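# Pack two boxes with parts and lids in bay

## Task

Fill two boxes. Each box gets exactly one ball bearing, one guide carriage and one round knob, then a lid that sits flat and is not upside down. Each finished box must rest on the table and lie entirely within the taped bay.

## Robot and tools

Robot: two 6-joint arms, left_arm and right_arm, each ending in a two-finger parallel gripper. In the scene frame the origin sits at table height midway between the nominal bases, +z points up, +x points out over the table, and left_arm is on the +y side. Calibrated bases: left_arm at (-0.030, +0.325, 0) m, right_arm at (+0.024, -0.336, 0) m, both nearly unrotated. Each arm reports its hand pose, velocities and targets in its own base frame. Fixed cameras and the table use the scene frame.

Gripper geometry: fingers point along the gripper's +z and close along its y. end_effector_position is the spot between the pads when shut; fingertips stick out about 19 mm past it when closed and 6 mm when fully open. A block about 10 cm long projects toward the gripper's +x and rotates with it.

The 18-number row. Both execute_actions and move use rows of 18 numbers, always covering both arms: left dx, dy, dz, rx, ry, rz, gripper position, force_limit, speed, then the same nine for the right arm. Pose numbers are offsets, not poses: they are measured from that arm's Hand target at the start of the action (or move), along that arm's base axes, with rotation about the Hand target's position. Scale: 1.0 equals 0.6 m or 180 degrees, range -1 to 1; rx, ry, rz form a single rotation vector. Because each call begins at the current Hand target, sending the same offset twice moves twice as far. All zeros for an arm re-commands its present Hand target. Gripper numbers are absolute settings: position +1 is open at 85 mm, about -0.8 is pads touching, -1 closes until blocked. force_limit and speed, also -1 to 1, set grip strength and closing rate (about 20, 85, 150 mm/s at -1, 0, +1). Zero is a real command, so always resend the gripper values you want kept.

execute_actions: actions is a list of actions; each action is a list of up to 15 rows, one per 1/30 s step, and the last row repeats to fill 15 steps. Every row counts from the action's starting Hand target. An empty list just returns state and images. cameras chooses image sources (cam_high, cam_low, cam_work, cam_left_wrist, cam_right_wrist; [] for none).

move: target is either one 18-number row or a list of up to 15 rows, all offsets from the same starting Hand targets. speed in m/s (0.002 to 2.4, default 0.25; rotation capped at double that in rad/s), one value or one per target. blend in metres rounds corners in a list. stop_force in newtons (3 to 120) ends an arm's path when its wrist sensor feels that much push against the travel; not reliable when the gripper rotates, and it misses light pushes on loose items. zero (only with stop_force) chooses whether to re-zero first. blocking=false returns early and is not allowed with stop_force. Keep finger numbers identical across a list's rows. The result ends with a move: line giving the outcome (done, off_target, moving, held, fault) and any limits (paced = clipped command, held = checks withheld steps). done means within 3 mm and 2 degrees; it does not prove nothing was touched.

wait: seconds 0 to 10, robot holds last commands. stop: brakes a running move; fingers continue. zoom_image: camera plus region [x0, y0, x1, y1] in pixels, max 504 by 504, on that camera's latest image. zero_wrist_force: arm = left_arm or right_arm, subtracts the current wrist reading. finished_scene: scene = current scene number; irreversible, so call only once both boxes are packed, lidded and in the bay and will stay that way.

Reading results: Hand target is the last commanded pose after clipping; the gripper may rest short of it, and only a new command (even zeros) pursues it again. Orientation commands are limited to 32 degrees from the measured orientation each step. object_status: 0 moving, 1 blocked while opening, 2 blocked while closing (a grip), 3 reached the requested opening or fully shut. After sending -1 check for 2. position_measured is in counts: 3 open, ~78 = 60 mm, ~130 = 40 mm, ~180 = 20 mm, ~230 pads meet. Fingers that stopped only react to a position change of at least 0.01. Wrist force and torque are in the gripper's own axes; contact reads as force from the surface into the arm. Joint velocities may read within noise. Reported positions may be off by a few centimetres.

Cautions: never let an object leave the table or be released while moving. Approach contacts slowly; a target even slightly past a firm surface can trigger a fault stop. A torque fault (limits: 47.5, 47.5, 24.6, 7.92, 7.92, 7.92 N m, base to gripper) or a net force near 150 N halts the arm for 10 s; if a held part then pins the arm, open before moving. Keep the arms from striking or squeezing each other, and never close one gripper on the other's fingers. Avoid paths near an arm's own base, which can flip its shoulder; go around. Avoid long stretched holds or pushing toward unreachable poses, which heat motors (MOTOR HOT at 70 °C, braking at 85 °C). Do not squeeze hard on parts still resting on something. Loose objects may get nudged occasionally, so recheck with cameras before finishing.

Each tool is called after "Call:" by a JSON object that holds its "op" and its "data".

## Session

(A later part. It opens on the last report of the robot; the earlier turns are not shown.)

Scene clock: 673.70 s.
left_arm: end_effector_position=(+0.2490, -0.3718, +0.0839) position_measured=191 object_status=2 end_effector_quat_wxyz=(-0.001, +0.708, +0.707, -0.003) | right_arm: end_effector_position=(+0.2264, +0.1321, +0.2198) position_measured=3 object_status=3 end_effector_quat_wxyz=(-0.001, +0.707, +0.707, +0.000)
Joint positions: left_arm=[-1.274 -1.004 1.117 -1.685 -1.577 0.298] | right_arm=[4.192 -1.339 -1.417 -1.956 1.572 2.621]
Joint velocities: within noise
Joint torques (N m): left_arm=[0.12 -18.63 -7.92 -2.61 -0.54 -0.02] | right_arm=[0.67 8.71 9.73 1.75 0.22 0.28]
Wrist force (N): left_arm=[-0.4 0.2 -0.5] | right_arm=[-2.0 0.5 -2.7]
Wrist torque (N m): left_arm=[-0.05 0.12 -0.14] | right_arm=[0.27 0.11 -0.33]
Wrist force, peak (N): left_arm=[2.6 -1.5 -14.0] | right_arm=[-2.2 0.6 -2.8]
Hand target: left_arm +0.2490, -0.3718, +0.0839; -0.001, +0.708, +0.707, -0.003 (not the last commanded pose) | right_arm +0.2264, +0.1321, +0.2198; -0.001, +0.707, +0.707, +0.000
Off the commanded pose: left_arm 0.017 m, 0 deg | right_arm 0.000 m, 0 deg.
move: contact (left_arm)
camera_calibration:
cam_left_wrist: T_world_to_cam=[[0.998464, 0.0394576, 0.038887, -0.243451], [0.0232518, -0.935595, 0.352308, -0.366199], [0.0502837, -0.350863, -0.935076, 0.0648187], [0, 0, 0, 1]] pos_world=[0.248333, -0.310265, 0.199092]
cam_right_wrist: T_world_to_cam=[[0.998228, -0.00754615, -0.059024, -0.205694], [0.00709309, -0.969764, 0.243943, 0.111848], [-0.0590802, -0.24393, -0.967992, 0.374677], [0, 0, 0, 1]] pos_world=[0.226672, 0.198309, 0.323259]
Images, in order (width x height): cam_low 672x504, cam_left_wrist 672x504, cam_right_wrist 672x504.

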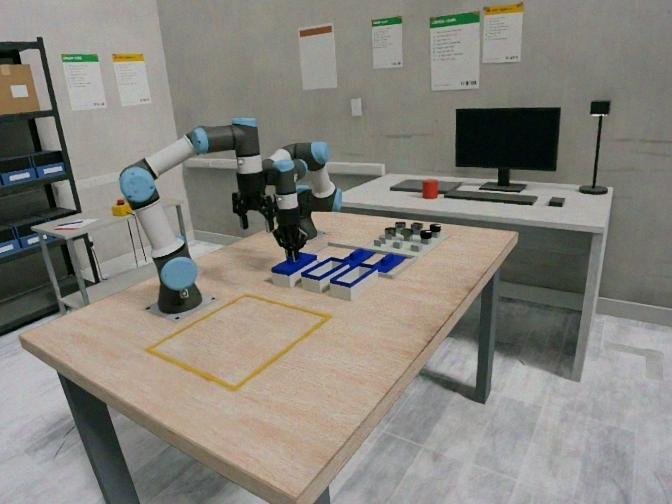

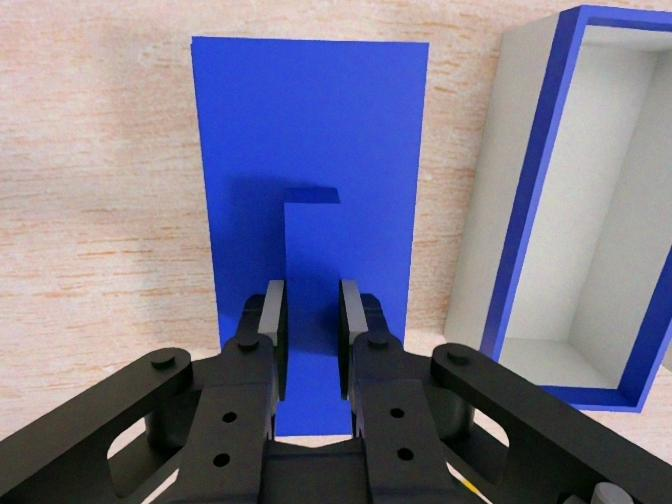

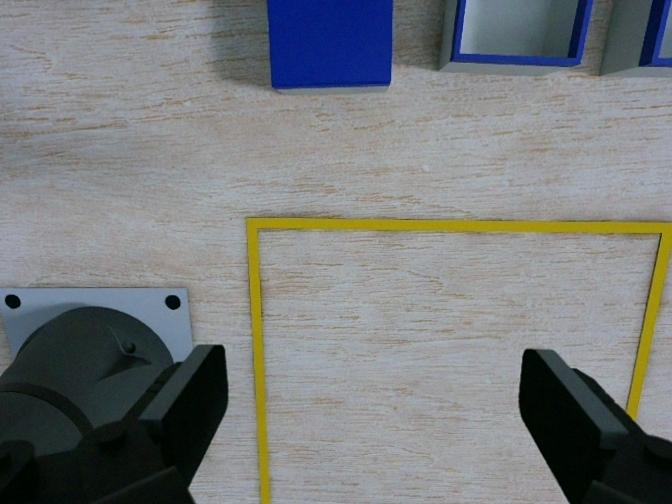

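Call:
{"op": "move", "data": {"target": [[0,0,0,0,0,0,0.0,-0.6,-0.5,0,0,0,0,0,0,1,1,1],[0,0,0.1,0,0,0,0.0,-0.6,-0.5,0,0,0,0,0,0,1,1,1]], "speed": 0.1}}

Call:
{"op": "zoom_image", "data": {"camera": "cam_low", "region": [250, 220, 330, 290]}}

Call:
{"op": "zoom_image", "data": {"camera": "cam_left_wrist", "region": [150, 20, 550, 420]}}

Scene clock: 681.10 s.
left_arm: end_effector_position=(+0.2490, -0.3718, +0.1439) position_measured=129 object_status=3 end_effector_quat_wxyz=(-0.001, +0.708, +0.707, -0.003) | right_arm: end_effector_position=(+0.2264, +0.1321, +0.2198) position_measured=3 object_status=3 end_effector_quat_wxyz=(-0.001, +0.707, +0.707, +0.000)
Joint positions: left_arm=[-1.274 -0.994 0.819 -1.397 -1.577 0.298] | right_arm=[4.192 -1.339 -1.417 -1.956 1.572 2.621]
Joint velocities: within noise
Joint torques (N m): left_arm=[1.41 -22.13 -10.74 -0.86 -1.01 0.61] | right_arm=[-0.29 8.7 10.18 2.22 0.24 -0.34]
Wrist force (N): left_arm=[-0.7 -0.2 1.2] | right_arm=[-2.0 0.6 -2.6]
Wrist torque (N m): left_arm=[0.00 0.19 -0.16] | right_arm=[0.28 0.11 -0.33]
Wrist force, peak (N): left_arm=[-0.6 0.0 2.9] | right_arm=[-2.2 0.7 -2.8]
Hand target: left_arm +0.2490, -0.3718, +0.1439; -0.001, +0.708, +0.707, -0.003 | right_arm +0.2264, +0.1321, +0.2198; -0.001, +0.707, +0.707, +0.000
Off the commanded pose: left_arm 0.000 m, 0 deg | right_arm 0.000 m, 0 deg.
move: done
camera_calibration:
cam_left_wrist: T_world_to_cam=[[0.998462, 0.0393989, 0.0390154, -0.245831], [0.0231518, -0.935598, 0.352306, -0.387406], [0.0503832, -0.350861, -0.935071, 0.120863], [0, 0, 0, 1]] pos_world=[0.248332, -0.310365, 0.259092]
cam_right_wrist: T_world_to_cam=[[0.998228, -0.00754615, -0.059024, -0.205694], [0.00709309, -0.969764, 0.243943, 0.111848], [-0.0590802, -0.24393, -0.967992, 0.374677], [0, 0, 0, 1]] pos_world=[0.226672, 0.198309, 0.323259]

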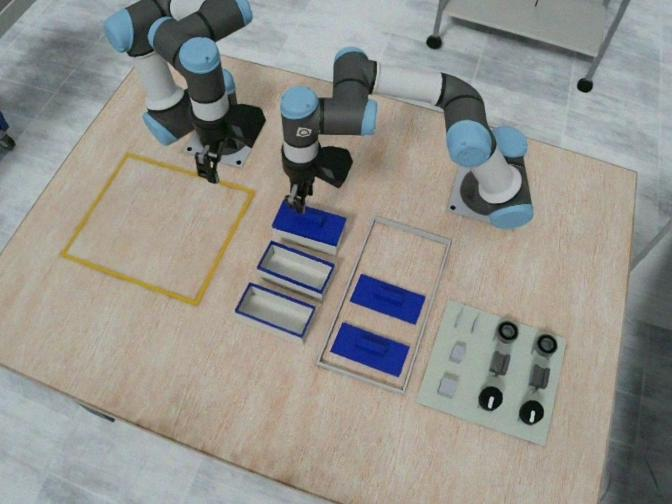

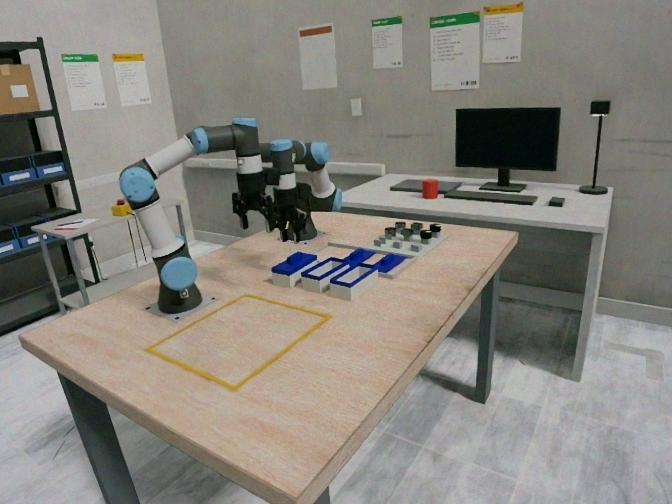

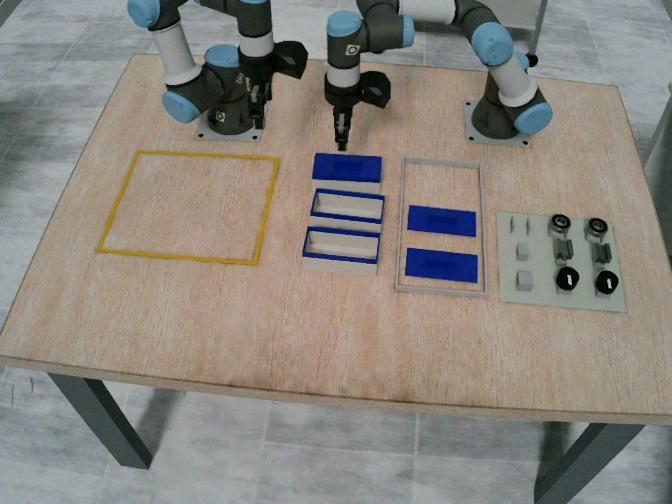

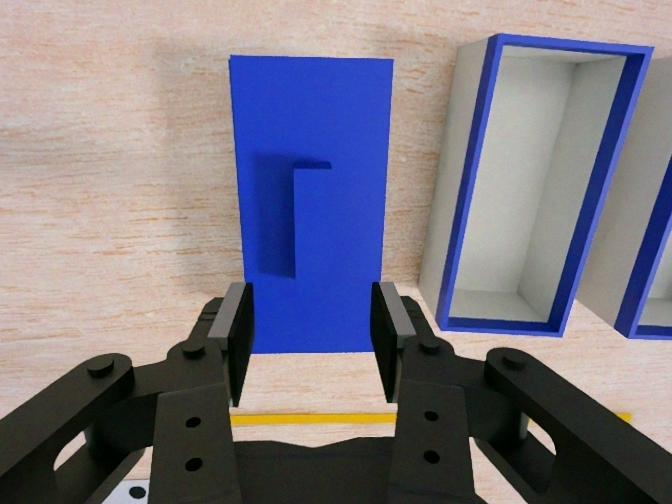

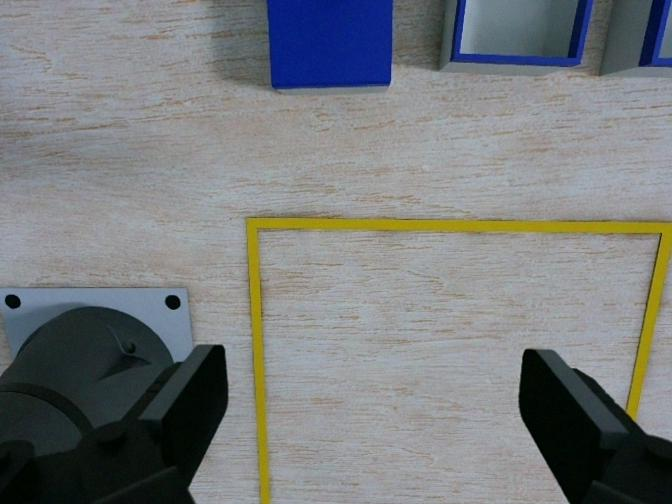

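Scaled by 6.300.

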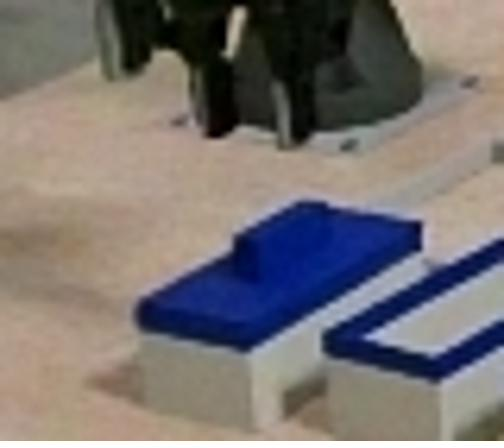

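Scaled by 1.260.

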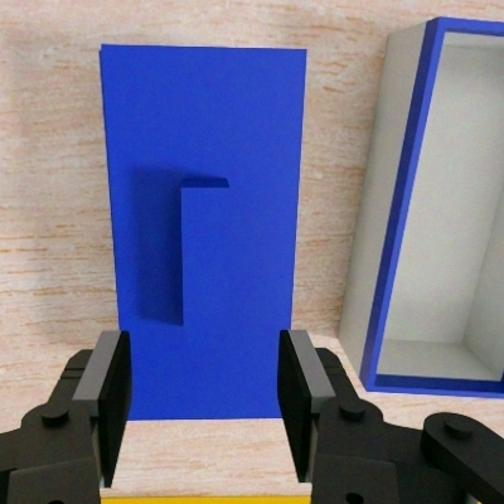

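Call:
{"op": "move", "data": {"target": [[0.06,0.25,0,0,0,0.2,0.575,0,0,0,0,0,0,0,0,1,1,1],[0.189,0.794,-0.04,0,0,0.501,0.575,0,0,0,0,0,0,0,0,1,1,1]], "speed": 0.4, "blend": [0.1,0], "cameras": ["cam_left_wrist"]}}

Scene clock: 695.57 s.
left_arm: end_effector_position=(+0.3624, +0.1046, +0.1199) position_measured=56 object_status=3 end_effector_quat_wxyz=(+0.002, -0.001, +1.000, -0.003) | right_arm: end_effector_position=(+0.2264, +0.1321, +0.2198) position_measured=3 object_status=3 end_effector_quat_wxyz=(-0.001, +0.707, +0.707, +0.000)
Joint positions: left_arm=[-0.07 -1.34 1.433 -1.668 -1.576 -0.072] | right_arm=[4.192 -1.339 -1.417 -1.956 1.572 2.621]
Joint velocities: within noise
Joint torques (N m): left_arm=[1.8 -13 -10.82 -2.85 0.56 -0.54] | right_arm=[-1.24 8.67 10.02 2.52 0.24 -0.53]
Wrist force (N): left_arm=[-0.8 -0.1 1.1] | right_arm=[-1.9 0.6 -2.7]
Wrist torque (N m): left_arm=[0.01 0.21 -0.16] | right_arm=[0.27 0.10 -0.33]
Wrist force, peak (N): left_arm=[-1.1 2.3 1.4] | right_arm=[-2.2 0.6 -2.8]
Hand target: left_arm +0.3624, +0.1046, +0.1199; +0.002, -0.001, +1.000, -0.003 | right_arm +0.2264, +0.1321, +0.2198; -0.001, +0.707, +0.707, +0.000
Off the commanded pose: left_arm 0.000 m, 0 deg | right_arm 0.000 m, 0 deg.
move: done
camera_calibration:
cam_left_wrist: T_world_to_cam=[[-0.0424224, 0.998344, 0.0388517, -0.0999498], [0.935536, 0.0260446, 0.352269, -0.367084], [0.350674, 0.0512913, -0.935092, 0.108969], [0, 0, 0, 1]] pos_world=[0.300968, 0.103756, 0.235092]
Images, in order (width x height): cam_left_wrist 672x504.

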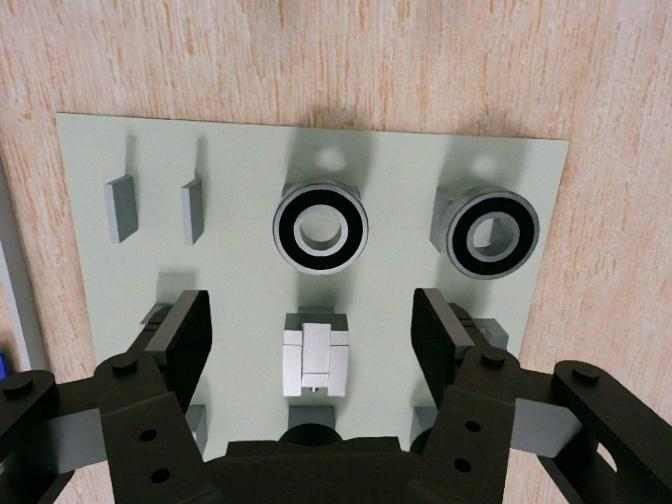

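Call:
{"op": "move", "data": {"target": [[-0.002,0.0075,-0.06,0,0,0,0.575,0,0,-0.0328,0.285,-0.1,0,0,0,1,1,1],[-0.002,0.0075,-0.146,0,0,0,0.575,0,0,-0.0328,0.285,-0.1,0,0,0,1,1,1]], "speed": [0.2,0.12], "cameras": ["cam_left_wrist","cam_right_wrist"]}}

Scene clock: 701.83 s.
left_arm: end_effector_position=(+0.3612, +0.1091, +0.0324) position_measured=56 object_status=3 end_effector_quat_wxyz=(+0.002, -0.001, +1.000, -0.003) end_effector_velocity=(+0.001, +0.000, +0.000) end_effector_angular_velocity=(+0.000, -0.003, +0.000) | right_arm: end_effector_position=(+0.2067, +0.3031, +0.1598) position_measured=3 object_status=3 end_effector_quat_wxyz=(-0.001, +0.707, +0.707, +0.000)
Joint positions: left_arm=[-0.057 -1.236 1.726 -2.064 -1.576 -0.059] | right_arm=[4.479 -1.755 -1.303 -1.653 1.571 2.907]
Joint velocities: left_arm=[0 0.001 0.002 -0.005 0 0] | right_arm=[within noise]
Joint torques (N m): left_arm=[-1.75 -13.31 -7.41 -2.92 0.55 -0.66] | right_arm=[2.09 10.78 11 2.89 0.25 1.13]
Wrist force (N): left_arm=[-0.6 0.0 1.4] | right_arm=[-2.1 0.6 -2.6]
Wrist torque (N m): left_arm=[0.01 0.18 -0.16] | right_arm=[0.27 0.12 -0.33]
Wrist force, peak (N): left_arm=[-0.4 -0.1 2.9] | right_arm=[-4.4 0.9 -3.6]
Hand target: left_arm +0.3612, +0.1091, +0.0323; +0.002, -0.001, +1.000, -0.003 | right_arm +0.2067, +0.3031, +0.1598; -0.001, +0.707, +0.707, +0.000
Off the commanded pose: left_arm 0.000 m, 0 deg | right_arm 0.000 m, 0 deg.
move: done
camera_calibration:
cam_left_wrist: T_world_to_cam=[[-0.0425507, 0.998336, 0.0389102, -0.101064], [0.935531, 0.0261439, 0.352276, -0.335266], [0.350672, 0.0513913, -0.935087, 0.0273273], [0, 0, 0, 1]] pos_world=[0.299768, 0.108257, 0.147592]
cam_right_wrist: T_world_to_cam=[[0.998228, -0.00754615, -0.059024, -0.188379], [0.00709309, -0.969764, 0.243943, 0.292454], [-0.0590802, -0.24393, -0.967992, 0.357152], [0, 0, 0, 1]] pos_world=[0.207072, 0.369309, 0.263259]
Images, in order (width x height): cam_left_wrist 672x504, cam_right_wrist 672x504.

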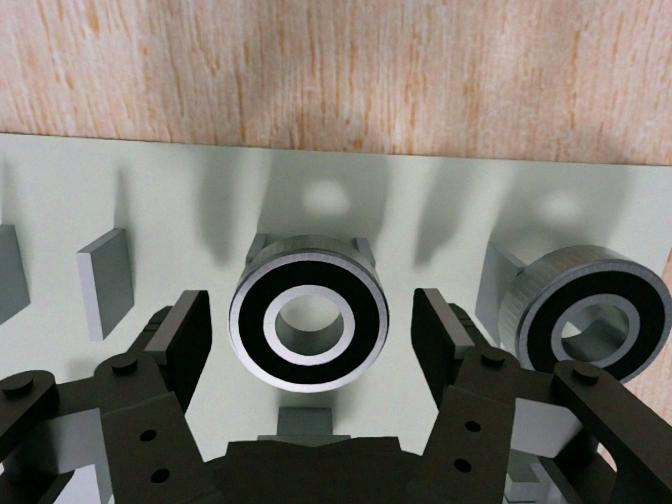

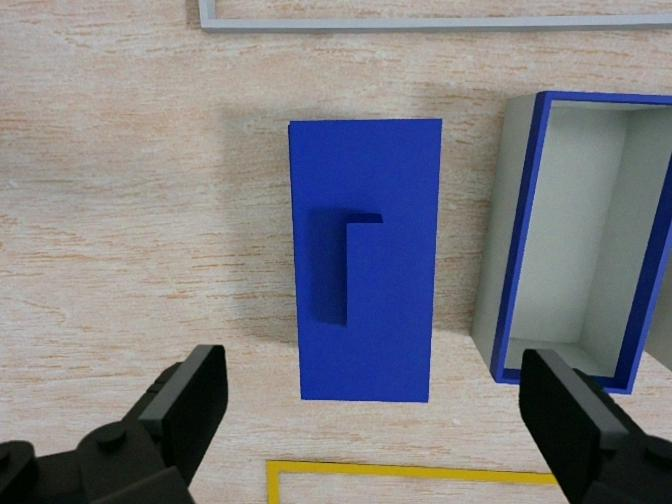

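Call:
{"op": "move", "data": {"target": [[0.003,-0.0012,0,0,0,0,0.575,0,0,-0.005,0.005,-0.09,0,0,0,1,1,1],[0.003,-0.0012,0,0,0,0,0.575,0,0,-0.005,0.005,-0.213,0,0,0,1,1,1]], "speed": [0.15,0.06], "stop_force": 6, "cameras": ["cam_right_wrist"]}}

Scene clock: 718.53 s.
left_arm: end_effector_position=(+0.3630, +0.1084, +0.0323) position_measured=56 object_status=3 end_effector_quat_wxyz=(+0.002, -0.001, +1.000, -0.003) | right_arm: end_effector_position=(+0.2037, +0.3061, +0.0320) position_measured=3 object_status=3 end_effector_quat_wxyz=(-0.001, +0.707, +0.707, +0.000)
Joint positions: left_arm=[-0.059 -1.23 1.718 -2.062 -1.576 -0.061] | right_arm=[4.489 -1.869 -1.779 -1.063 1.571 2.918]
Joint velocities: within noise
Joint torques (N m): left_arm=[0.02 -17.9 -8.18 -2.69 0.43 0.43] | right_arm=[-0.86 13.03 7.72 2.95 -0.53 -0.17]
Wrist force (N): left_arm=[-0.6 0.0 1.5] | right_arm=[-2.0 0.5 -2.7]
Wrist torque (N m): left_arm=[0.01 0.18 -0.16] | right_arm=[0.27 0.11 -0.33]
Wrist force, peak (N): left_arm=[-0.7 0.0 1.6] | right_arm=[-2.1 0.7 -4.5]
Hand target: left_arm +0.3630, +0.1084, +0.0323; +0.002, -0.001, +1.000, -0.003 | right_arm +0.2037, +0.3061, +0.0320; -0.001, +0.707, +0.707, +0.000
Off the commanded pose: left_arm 0.000 m, 0 deg | right_arm 0.000 m, 0 deg.
move: done
camera_calibration:
cam_right_wrist: T_world_to_cam=[[0.998228, -0.00754615, -0.059024, -0.192905], [0.00709309, -0.969764, 0.243943, 0.32656], [-0.0590802, -0.24393, -0.967992, 0.233997], [0, 0, 0, 1]] pos_world=[0.204072, 0.372309, 0.135459]
Images, in order (width x height): cam_right_wrist 672x504.

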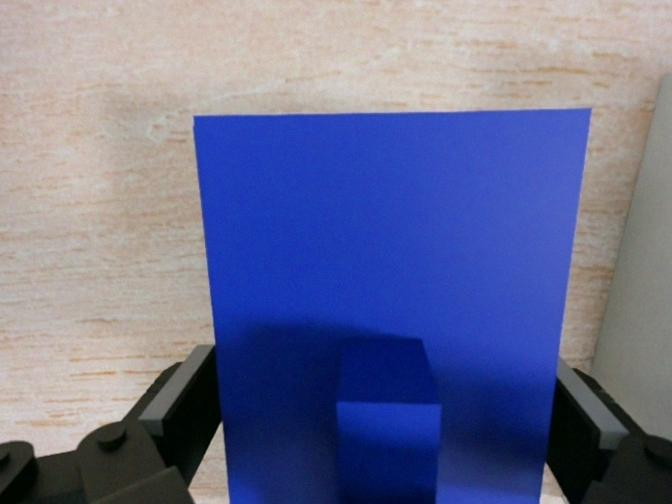

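Call:
{"op": "move", "data": {"target": [[0,0,0,0,0,0,-1,-0.6,-1,0,0,0,0,0,0,-1,-0.4,-1],[0,0,0.12,0,0,0,-1,-0.6,-1,0,0,0.06,0,0,0,-1,-0.4,-1]], "speed": 0.07}}

Call:
{"op": "zoom_image", "data": {"camera": "cam_low", "region": [220, 180, 400, 310]}}

Scene clock: 725.97 s.
left_arm: end_effector_position=(+0.3631, +0.1084, +0.1043) position_measured=115 object_status=2 end_effector_quat_wxyz=(+0.002, -0.001, +1.000, -0.003) | right_arm: end_effector_position=(+0.2037, +0.3062, +0.0680) position_measured=50 object_status=2 end_effector_quat_wxyz=(-0.001, +0.707, +0.707, +0.000)
Joint positions: left_arm=[-0.059 -1.324 1.487 -1.737 -1.576 -0.061] | right_arm=[4.489 -1.807 -1.675 -1.228 1.571 2.918]
Joint velocities: within noise
Joint torques (N m): left_arm=[-0.83 -14.59 -11.04 -1.11 -0.48 -0.37] | right_arm=[0.99 12.46 10.41 2.51 0.31 0.66]
Wrist force (N): left_arm=[-0.7 -0.1 2.3] | right_arm=[-2.0 0.7 1.2]
Wrist torque (N m): left_arm=[0.01 0.17 -0.16] | right_arm=[0.28 0.09 -0.33]
Wrist force, peak (N): left_arm=[-0.4 0.1 3.8] | right_arm=[-3.0 0.0 -6.8]
Hand target: left_arm +0.3630, +0.1084, +0.1043; +0.002, -0.001, +1.000, -0.003 | right_arm +0.2037, +0.3061, +0.0680; -0.001, +0.707, +0.707, +0.000
Off the commanded pose: left_arm 0.000 m, 0 deg | right_arm 0.000 m, 0 deg.
move: done
camera_calibration:
cam_left_wrist: T_world_to_cam=[[-0.0425931, 0.998331, 0.0389962, -0.103092], [0.935497, 0.0261484, 0.352366, -0.36227], [0.350758, 0.0514892, -0.935049, 0.0939207], [0, 0, 0, 1]] pos_world=[0.301568, 0.107557, 0.219492]
cam_right_wrist: T_world_to_cam=[[0.998228, -0.00753931, -0.0590203, -0.190784], [0.00709158, -0.969793, 0.243824, 0.317811], [-0.0590758, -0.243811, -0.968022, 0.268805], [0, 0, 0, 1]] pos_world=[0.204072, 0.37231, 0.171459]

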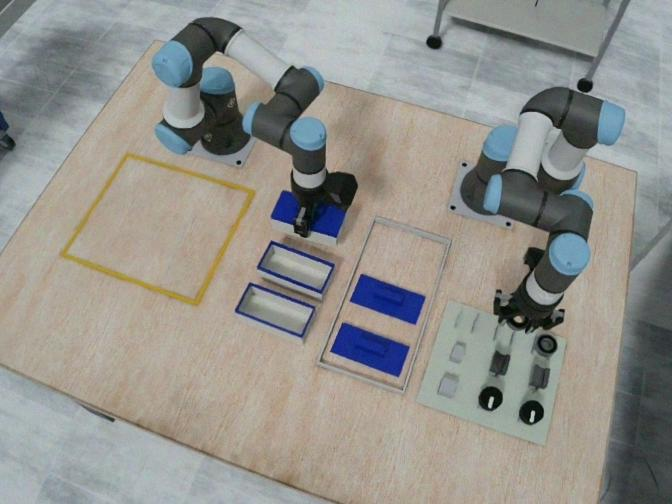

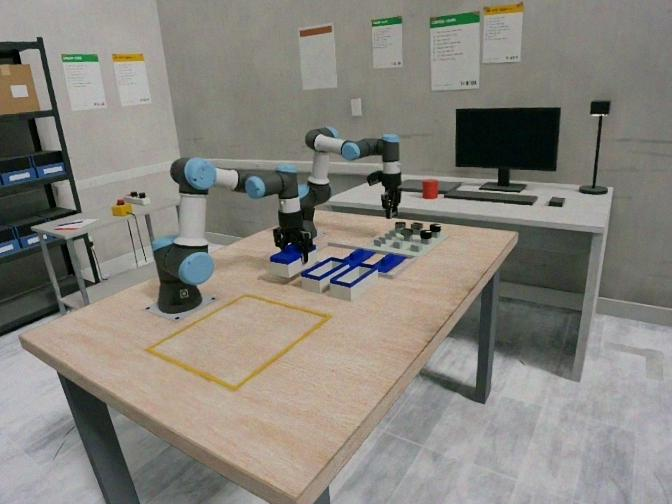

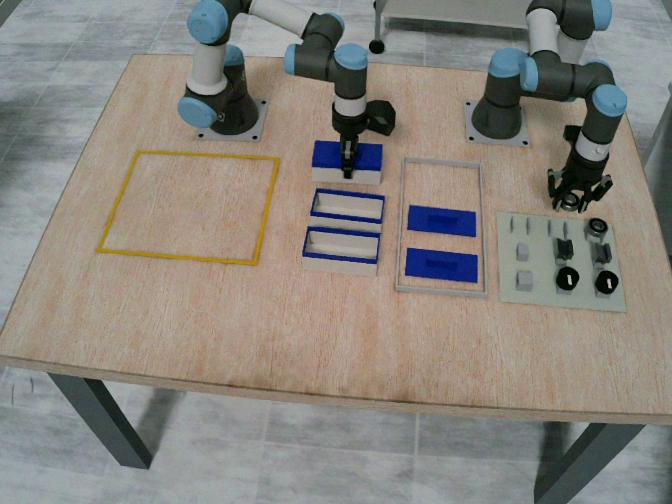

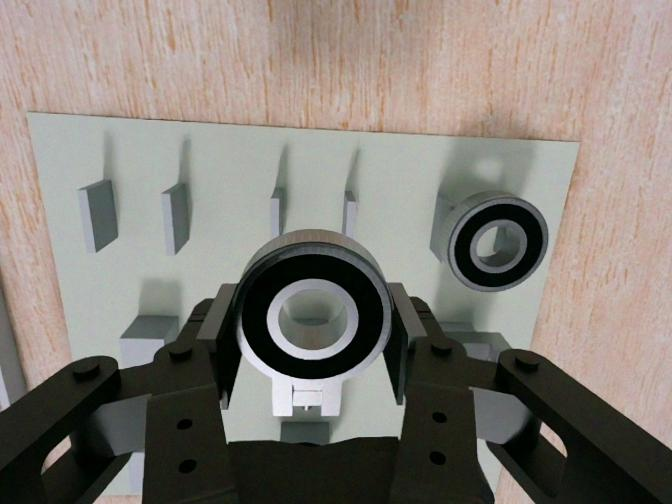

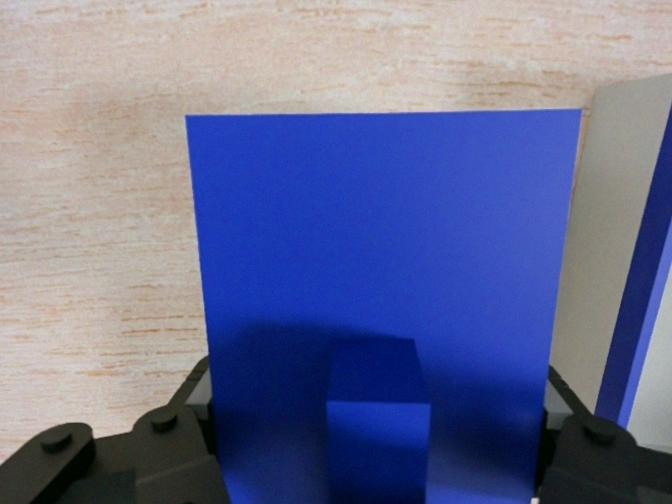

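Scaled by 2.800.

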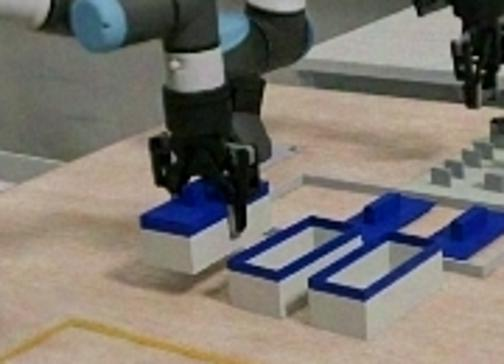

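Call:
{"op": "move", "data": {"target": [[0,0,0.035,0,0,0,-1,-0.6,-1,0,0,0.03,0,0,0,-1,-0.4,-1],[-0.0048,-0.749,0.035,0,0,-0.0135,-1,-0.6,-1,0.0605,-0.4435,0.02,0,0,0,-1,-0.4,-1]], "speed": [0.1,0.25], "blend": [0.015,0]}}

Scene clock: 751.13 s.
left_arm: end_effector_position=(+0.3602, -0.3410, +0.1253) position_measured=115 object_status=2 end_effector_quat_wxyz=(+0.001, +0.020, +1.000, -0.003) | right_arm: end_effector_position=(+0.2400, +0.0401, +0.0800) position_measured=50 object_status=2 end_effector_quat_wxyz=(-0.001, +0.707, +0.707, +0.000)
Joint positions: left_arm=[-1.025 -0.675 0.34 -1.242 -1.571 -0.985] | right_arm=[3.874 -1.203 -2.174 -1.335 1.572 2.303]
Joint velocities: within noise
Joint torques (N m): left_arm=[-2.57 -26.41 -7.93 -2.97 -0.53 -0.68] | right_arm=[-1.51 7.33 9.39 3.24 -0.33 -0.97]
Wrist force (N): left_arm=[-0.7 -0.1 2.5] | right_arm=[-2.0 0.6 1.2]
Wrist torque (N m): left_arm=[0.00 0.19 -0.16] | right_arm=[0.27 0.08 -0.33]
Wrist force, peak (N): left_arm=[-0.6 0.1 4.0] | right_arm=[-4.3 1.1 1.3]
Hand target: left_arm +0.3602, -0.3410, +0.1253; +0.001, +0.020, +1.000, -0.003 | right_arm +0.2400, +0.0400, +0.0800; -0.001, +0.707, +0.707, +0.000
Off the commanded pose: left_arm 0.000 m, 0 deg | right_arm 0.000 m, 0 deg.
move: done; blend cut to 0.0105 m at target 1
camera_calibration:
cam_left_wrist: T_world_to_cam=[[-0.000257737, 0.999239, 0.039006, 0.32971], [0.935858, -0.0135038, 0.352118, -0.368823], [0.352377, 0.0365948, -0.935142, 0.132046], [0, 0, 0, 1]] pos_world=[0.298721, -0.339271, 0.24049]
cam_right_wrist: T_world_to_cam=[[0.998222, -0.00757192, -0.0591203, -0.228293], [0.00709158, -0.969764, 0.243943, 0.0565398], [-0.0591798, -0.243928, -0.967986, 0.217718], [0, 0, 0, 1]] pos_world=[0.240371, 0.106209, 0.183459]

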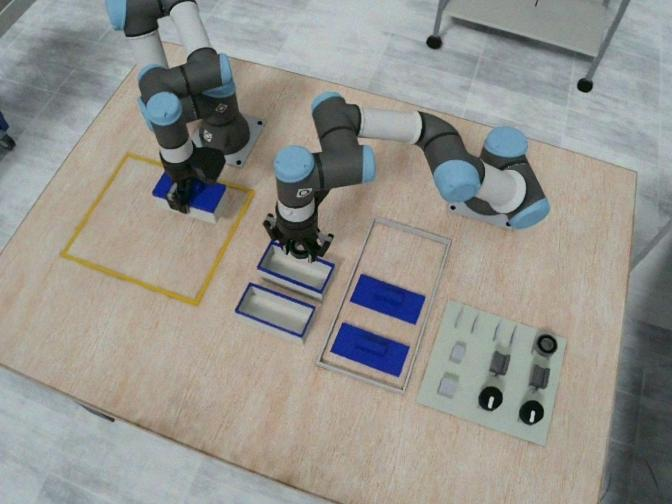

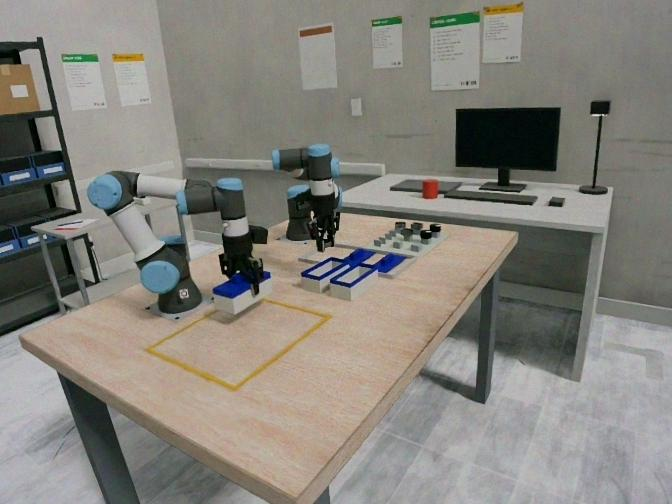

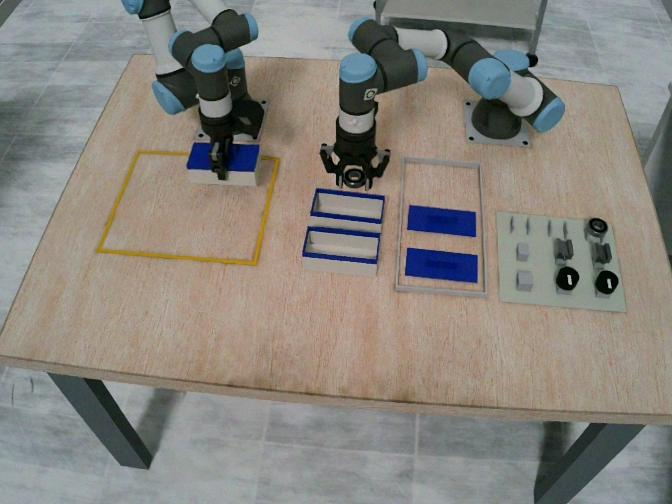

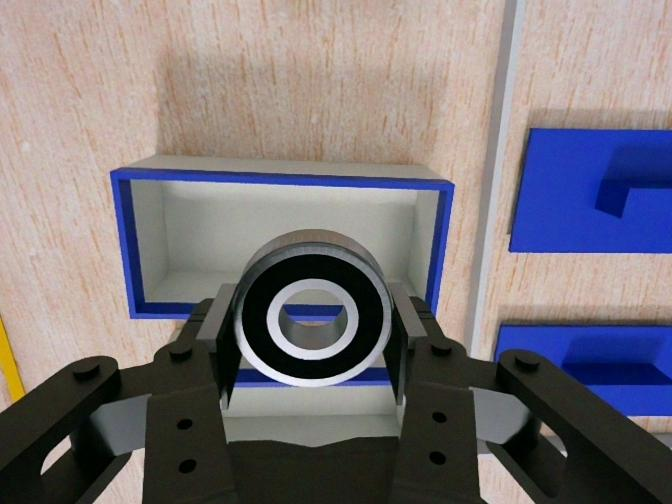

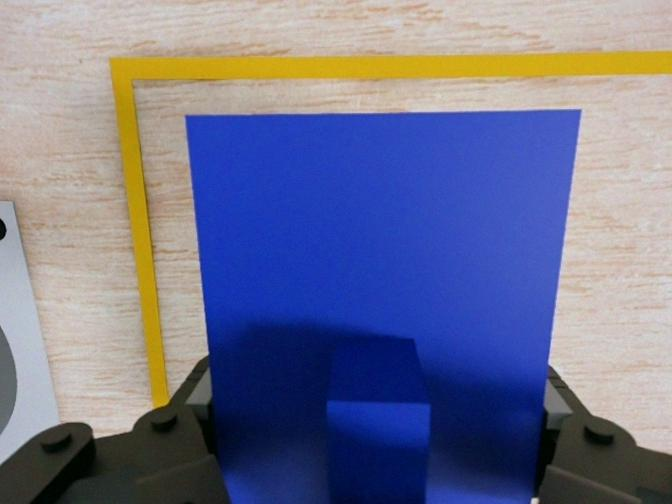

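Call:
{"op": "move", "data": {"target": [[0,0,-0.125,0,0,0,-1,-0.6,-1,0,-0.033,-0.07,0,0,0,-1,-0.4,-1],[0,0,-0.18,0,0,0,-1,-0.6,-1,0,-0.033,-0.092,0,0,0,-1,-0.4,-1]], "speed": [0.1,0.02], "stop_force": 5, "cameras": ["cam_low","cam_left_wrist"]}}

Call:
{"op": "zoom_image", "data": {"camera": "cam_low", "region": [140, 200, 340, 350]}}

Scene clock: 762.80 s.
left_arm: end_effector_position=(+0.3602, -0.3410, +0.0213) position_measured=115 object_status=2 end_effector_quat_wxyz=(+0.002, +0.020, +1.000, -0.003) | right_arm: end_effector_position=(+0.2400, +0.0202, +0.0318) position_measured=50 object_status=2 end_effector_quat_wxyz=(-0.001, +0.707, +0.707, +0.000)
Joint positions: left_arm=[-1.025 -0.723 0.926 -1.78 -1.571 -0.985] | right_arm=[3.799 -1.283 -2.369 -1.06 1.572 2.228]
Joint velocities: within noise
Joint torques (N m): left_arm=[-0.4 -18.88 -7.34 -1.95 -0.27 0.21] | right_arm=[1.28 7.32 9.16 2.65 0.49 0.6]
Wrist force (N): left_arm=[-1.1 -1.2 -5.9] | right_arm=[-1.8 1.2 -2.7]
Wrist torque (N m): left_arm=[-0.17 0.13 -0.15] | right_arm=[0.13 -0.06 -0.38]
Wrist force, peak (N): left_arm=[2.5 4.2 -26.1] | right_arm=[-3.1 -1.3 -13.3]
Hand target: left_arm +0.3602, -0.3410, +0.0213; +0.002, +0.020, +1.000, -0.003 (not the last commanded pose) | right_arm +0.2400, +0.0202, +0.0318; -0.001, +0.707, +0.707, +0.000 (not the last commanded pose)
Off the commanded pose: left_arm 0.004 m, 0 deg | right_arm 0.007 m, 0 deg.
move: contact (left_arm, right_arm); path passed 1 of 2 targets
camera_calibration:
cam_left_wrist: T_world_to_cam=[[-0.000160623, 0.99925, 0.0387266, 0.33378], [0.935745, -0.0135078, 0.352418, -0.332212], [0.352677, 0.0362948, -0.935041, 0.0345886], [0, 0, 0, 1]] pos_world=[0.298721, -0.339272, 0.136493]
Images, in order (width x height): cam_low 672x504, cam_left_wrist 672x504.

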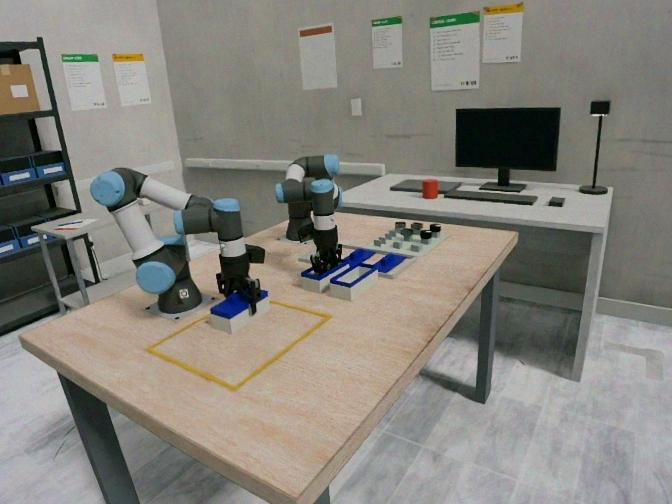

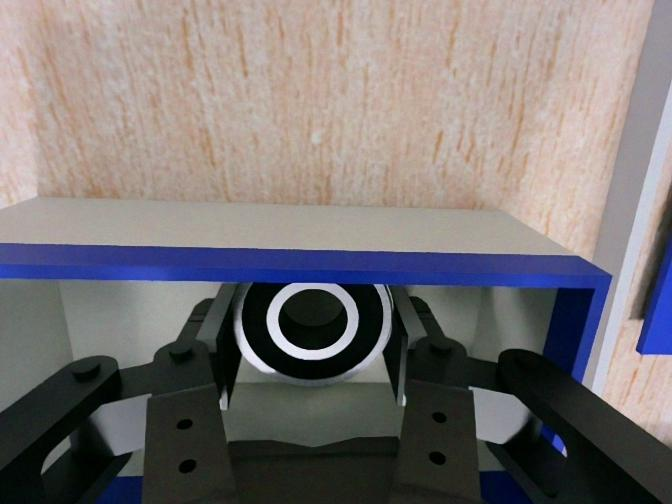

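Scaled by 2.520.

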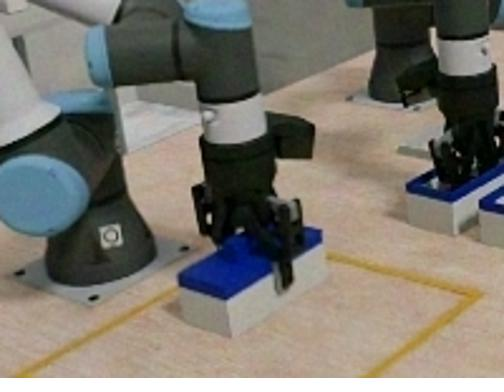

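Call:
{"op": "move", "data": {"target": [[0,0,0.002,0,0,0,0.31,-0.6,-1,0,0,0,0,0,0,1,0,0],[0,0,0.1,0,0,0,0.31,-0.6,-1,0,0,0.15,0,0,0,1,0,0],[-0.002,-0.063,0.1,0,0,0,0.31,-0.6,-1,0,-0.05,0.2,0,0,0,1,0,0],[-0.002,-0.063,0.1,0,0,0,-0.8,-0.6,0,0,-0.05,0.2,0,0,0,1,0,0]], "speed": [0.03,0.1,0.15,0.15], "cameras": ["cam_left_wrist","cam_right_wrist"]}}

Call:
{"op": "move", "data": {"target": [0,0,-0.0915,0,0,0,-0.8,-0.6,0,0,0,0,0,0,0,1,0,0], "speed": 0.08, "stop_force": 6, "cameras": []}}

Call:
{"op": "move", "data": {"target": [0.003,0.09,0,0,0,0,-0.8,-0.6,0,0,0,0,0,0,0,1,0,0], "speed": 0.04, "stop_force": 4, "cameras": ["cam_left_wrist"]}}

Scene clock: 775.50 s.
left_arm: end_effector_position=(+0.3590, -0.3788, +0.0813) position_measured=229 object_status=0 end_effector_quat_wxyz=(+0.002, +0.020, +1.000, -0.003) | right_arm: end_effector_position=(+0.2400, -0.0098, +0.1518) position_measured=3 object_status=3 end_effector_quat_wxyz=(-0.001, +0.707, +0.707, +0.000)
Joint positions: left_arm=[-1.066 -0.494 0.195 -1.278 -1.571 -1.025] | right_arm=[3.676 -1.168 -1.855 -1.689 1.572 2.105]
Joint velocities: within noise
Joint torques (N m): left_arm=[1.54 -22.73 -10.49 -0.89 -1.14 0.36] | right_arm=[-2.03 7.08 10.79 1.22 -0.25 -0.88]
Wrist force (N): left_arm=[-0.7 0.0 1.4] | right_arm=[-2.1 0.7 -2.7]
Wrist torque (N m): left_arm=[0.02 0.20 -0.16] | right_arm=[0.29 0.12 -0.33]
Wrist force, peak (N): left_arm=[-0.9 -0.8 -6.9] | right_arm=[-3.4 0.7 -4.1]
Hand target: left_arm +0.3590, -0.3788, +0.0813; +0.002, +0.020, +1.000, -0.003 | right_arm +0.2400, -0.0098, +0.1518; -0.001, +0.707, +0.707, +0.000
Off the commanded pose: left_arm 0.000 m, 0 deg | right_arm 0.000 m, 0 deg.
move: done
camera_calibration:
cam_left_wrist: T_world_to_cam=[[-0.000254144, 0.999251, 0.0386916, 0.369262], [0.935745, -0.013408, 0.352422, -0.352708], [0.352677, 0.036295, -0.935041, 0.0924863], [0, 0, 0, 1]] pos_world=[0.297521, -0.377071, 0.196493]
cam_right_wrist: T_world_to_cam=[[0.998228, -0.00754615, -0.059024, -0.224454], [0.00709309, -0.969764, 0.243943, -0.00927011], [-0.0590802, -0.24393, -0.967992, 0.275049], [0, 0, 0, 1]] pos_world=[0.240372, 0.0564091, 0.255259]
Images, in order (width x height): cam_left_wrist 672x504, cam_right_wrist 672x504.

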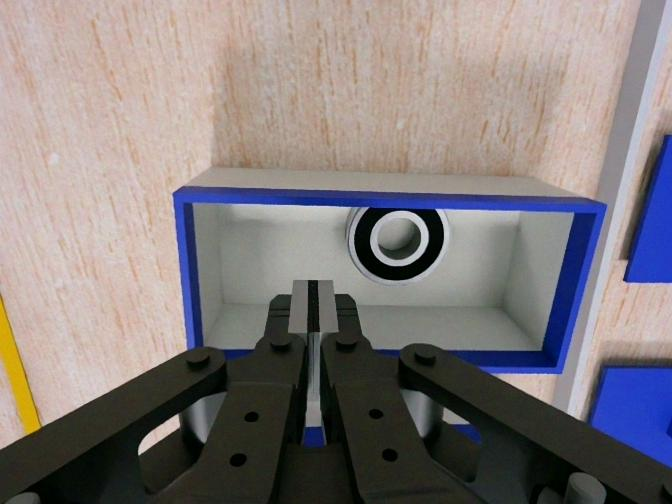

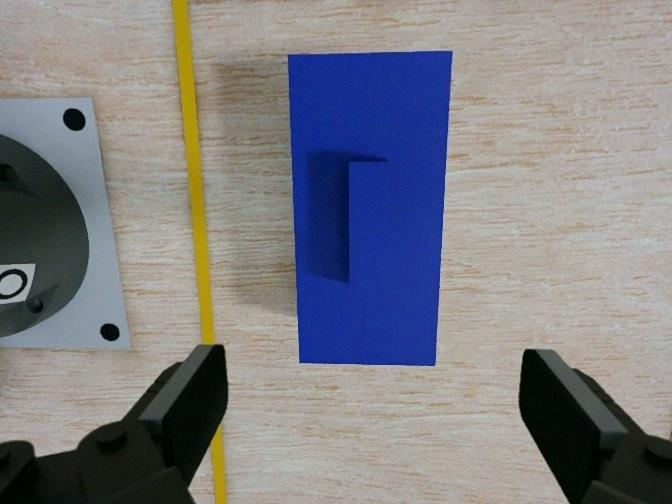

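Scene clock: 777.27 s.
left_arm: end_effector_position=(+0.3590, -0.3788, +0.0264) position_measured=229 object_status=3 end_effector_quat_wxyz=(+0.002, +0.020, +1.000, -0.003) | right_arm: end_effector_position=(+0.2400, -0.0098, +0.1518) position_measured=3 object_status=3 end_effector_quat_wxyz=(-0.001, +0.707, +0.707, +0.000)
Joint positions: left_arm=[-1.066 -0.57 0.607 -1.615 -1.571 -1.025] | right_arm=[3.676 -1.168 -1.855 -1.689 1.572 2.105]
Joint velocities: within noise
Joint torques (N m): left_arm=[-0.79 -22.54 -8.41 -2.81 -0.05 -0.01] | right_arm=[-2.05 6.87 10.2 1.46 -0.01 -0.77]
Wrist force (N): left_arm=[-0.5 -0.1 1.2] | right_arm=[-2.2 0.7 -2.8]
Wrist torque (N m): left_arm=[0.00 0.17 -0.16] | right_arm=[0.29 0.14 -0.33]
Wrist force, peak (N): left_arm=[-0.5 0.0 2.3] | right_arm=[-2.2 0.7 -2.8]
Hand target: left_arm +0.3590, -0.3788, +0.0264; +0.002, +0.020, +1.000, -0.003 | right_arm +0.2400, -0.0098, +0.1518; -0.001, +0.707, +0.707, +0.000
Off the commanded pose: left_arm 0.000 m, 0 deg | right_arm 0.000 m, 0 deg.
move: done
No camera images: "cameras" was empty.

Scene clock: 779.60 s.
left_arm: end_effector_position=(+0.3608, -0.3248, +0.0264) position_measured=229 object_status=3 end_effector_quat_wxyz=(+0.002, +0.020, +1.000, -0.003) | right_arm: end_effector_position=(+0.2400, -0.0098, +0.1518) position_measured=3 object_status=3 end_effector_quat_wxyz=(-0.001, +0.707, +0.707, +0.000)
Joint positions: left_arm=[-1.006 -0.782 1.01 -1.806 -1.572 -0.965] | right_arm=[3.676 -1.168 -1.855 -1.689 1.572 2.105]
Joint velocities: within noise
Joint torques (N m): left_arm=[-1.92 -21.85 -8.25 -1.27 0.29 -0.2] | right_arm=[-1.73 7.01 9.89 1.78 0.18 -0.6]
Wrist force (N): left_arm=[-0.5 0.2 1.3] | right_arm=[-2.1 0.6 -2.7]
Wrist torque (N m): left_arm=[0.05 0.16 -0.16] | right_arm=[0.27 0.11 -0.33]
Wrist force, peak (N): left_arm=[-0.4 -0.5 1.5] | right_arm=[-2.2 0.7 -2.8]
Hand target: left_arm +0.3608, -0.3248, +0.0264; +0.002, +0.020, +1.000, -0.003 | right_arm +0.2400, -0.0098, +0.1518; -0.001, +0.707, +0.707, +0.000
Off the commanded pose: left_arm 0.000 m, 0 deg | right_arm 0.000 m, 0 deg.
move: done
camera_calibration:
cam_left_wrist: T_world_to_cam=[[-0.000254144, 0.999251, 0.0386916, 0.317427], [0.935745, -0.013408, 0.352422, -0.334321], [0.352677, 0.036295, -0.935041, 0.0385578], [0, 0, 0, 1]] pos_world=[0.299321, -0.323071, 0.141593]
Images, in order (width x height): cam_left_wrist 672x504.

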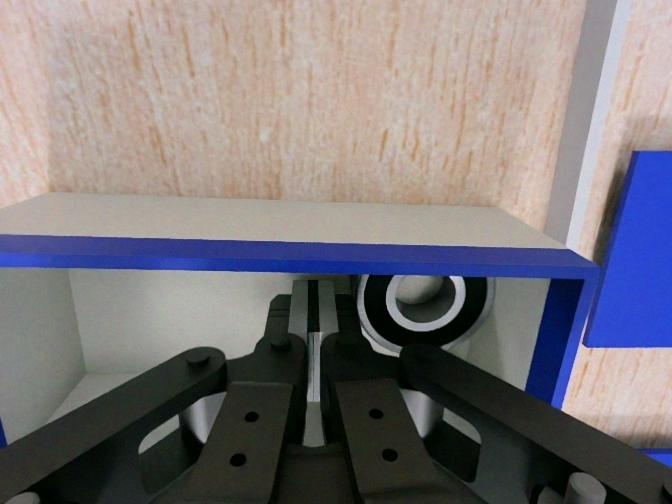

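Call:
{"op": "move", "data": {"target": [0.0,0.015,0,0,0,0,-0.8,-0.6,0,0,0,0,0,0,0,1,0,0], "speed": 0.03, "stop_force": 3, "cameras": ["cam_left_wrist"]}}

Call:
{"op": "zoom_image", "data": {"camera": "cam_left_wrist", "region": [300, 200, 640, 450]}}

Scene clock: 793.60 s.
left_arm: end_effector_position=(+0.3608, -0.3158, +0.0264) position_measured=229 object_status=3 end_effector_quat_wxyz=(+0.002, +0.020, +1.000, -0.003) | right_arm: end_effector_position=(+0.2400, -0.0098, +0.1518) position_measured=3 object_status=3 end_effector_quat_wxyz=(-0.001, +0.707, +0.707, +0.000)
Joint positions: left_arm=[-0.995 -0.811 1.063 -1.829 -1.572 -0.955] | right_arm=[3.676 -1.168 -1.855 -1.689 1.572 2.105]
Joint velocities: within noise
Joint torques (N m): left_arm=[-2.55 -19.52 -9.7 -0.92 -1.13 -0.6] | right_arm=[-1.56 6.71 8.79 2.48 0.22 -0.19]
Wrist force (N): left_arm=[-0.5 0.2 1.2] | right_arm=[-2.1 0.7 -2.7]
Wrist torque (N m): left_arm=[0.07 0.15 -0.16] | right_arm=[0.29 0.12 -0.33]
Wrist force, peak (N): left_arm=[-0.5 0.2 1.4] | right_arm=[-2.2 0.7 -2.8]
Hand target: left_arm +0.3608, -0.3158, +0.0264; +0.002, +0.020, +1.000, -0.003 | right_arm +0.2400, -0.0098, +0.1518; -0.001, +0.707, +0.707, +0.000
Off the commanded pose: left_arm 0.000 m, 0 deg | right_arm 0.000 m, 0 deg.
move: done
camera_calibration:
cam_left_wrist: T_world_to_cam=[[-0.000219124, 0.999255, 0.0385981, 0.308438], [0.935745, -0.0134078, 0.352423, -0.3342], [0.352678, 0.0361952, -0.935044, 0.0382], [0, 0, 0, 1]] pos_world=[0.299321, -0.314071, 0.141593]
Images, in order (width x height): cam_left_wrist 672x504.

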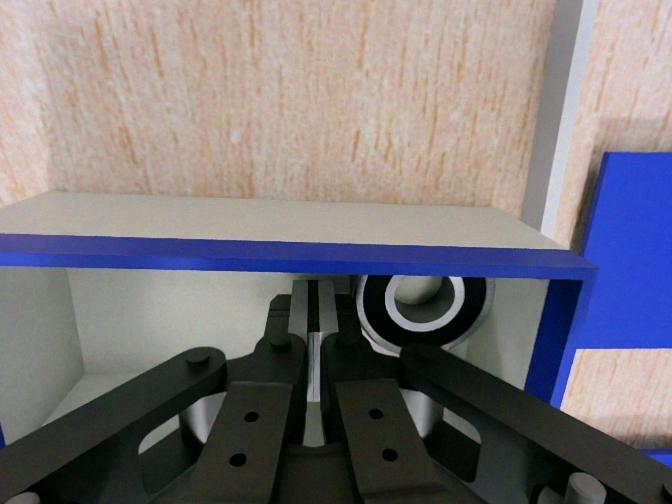

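Scaled by 1.482.

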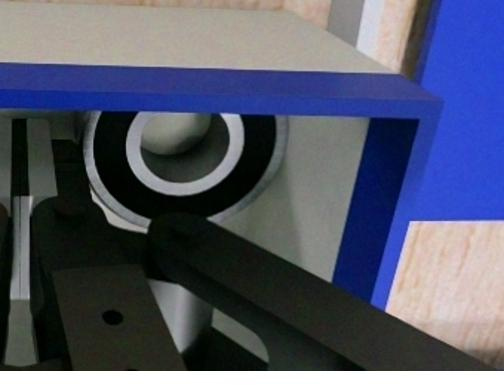

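Call:
{"op": "move", "data": {"target": [[0,-0.01,0.14,0,0,0,-0.8,-0.6,0,0,0,0,0,0,0,1,0,0],[0.05,0.3,0.14,0,0,0.007,-0.8,-0.6,0,0,0,0,0,0,0,1,0,0],[0.246,0.6975,0.1,0,0,0.0135,0.575,0,0,0,0,0,0,0,0,1,0,0]], "speed": [0.15,0.4,0.4], "blend": [0.04,0.1,0], "cameras": ["cam_left_wrist"]}}

Scene clock: 802.60 s.
left_arm: end_effector_position=(+0.5084, +0.1027, +0.0864) position_measured=56 object_status=0 end_effector_quat_wxyz=(+0.002, -0.001, +1.000, -0.003) | right_arm: end_effector_position=(+0.2400, -0.0098, +0.1518) position_measured=3 object_status=3 end_effector_quat_wxyz=(-0.001, +0.707, +0.707, +0.000)
Joint positions: left_arm=[-0.053 -0.505 0.19 -1.26 -1.577 -0.055] | right_arm=[3.676 -1.168 -1.855 -1.689 1.572 2.105]
Joint velocities: within noise
Joint torques (N m): left_arm=[1.52 -22.31 -10.46 -0.91 -1.1 0.57] | right_arm=[-1.12 6.51 8.99 2.48 0.26 0.29]
Wrist force (N): left_arm=[-0.6 -0.2 1.4] | right_arm=[-2.0 0.7 -2.8]
Wrist torque (N m): left_arm=[-0.01 0.19 -0.16] | right_arm=[0.28 0.11 -0.33]
Wrist force, peak (N): left_arm=[-1.6 2.9 1.8] | right_arm=[-2.2 0.7 -2.9]
Hand target: left_arm +0.5084, +0.1027, +0.0864; +0.002, -0.001, +1.000, -0.003 | right_arm +0.2400, -0.0098, +0.1518; -0.001, +0.707, +0.707, +0.000
Off the commanded pose: left_arm 0.000 m, 0 deg | right_arm 0.000 m, 0 deg.
move: done; blend cut to 0.0942 m at target 2
camera_calibration:
cam_left_wrist: T_world_to_cam=[[-0.0425805, 0.998344, 0.038677, -0.0904574], [0.935462, 0.0262442, 0.35245, -0.491753], [0.350852, 0.0511884, -0.935031, 0.0264978], [0, 0, 0, 1]] pos_world=[0.446868, 0.101857, 0.201593]
Images, in order (width x height): cam_left_wrist 672x504.

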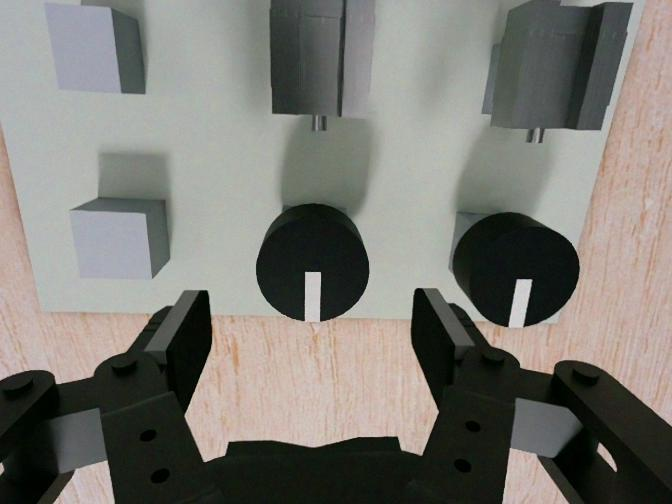

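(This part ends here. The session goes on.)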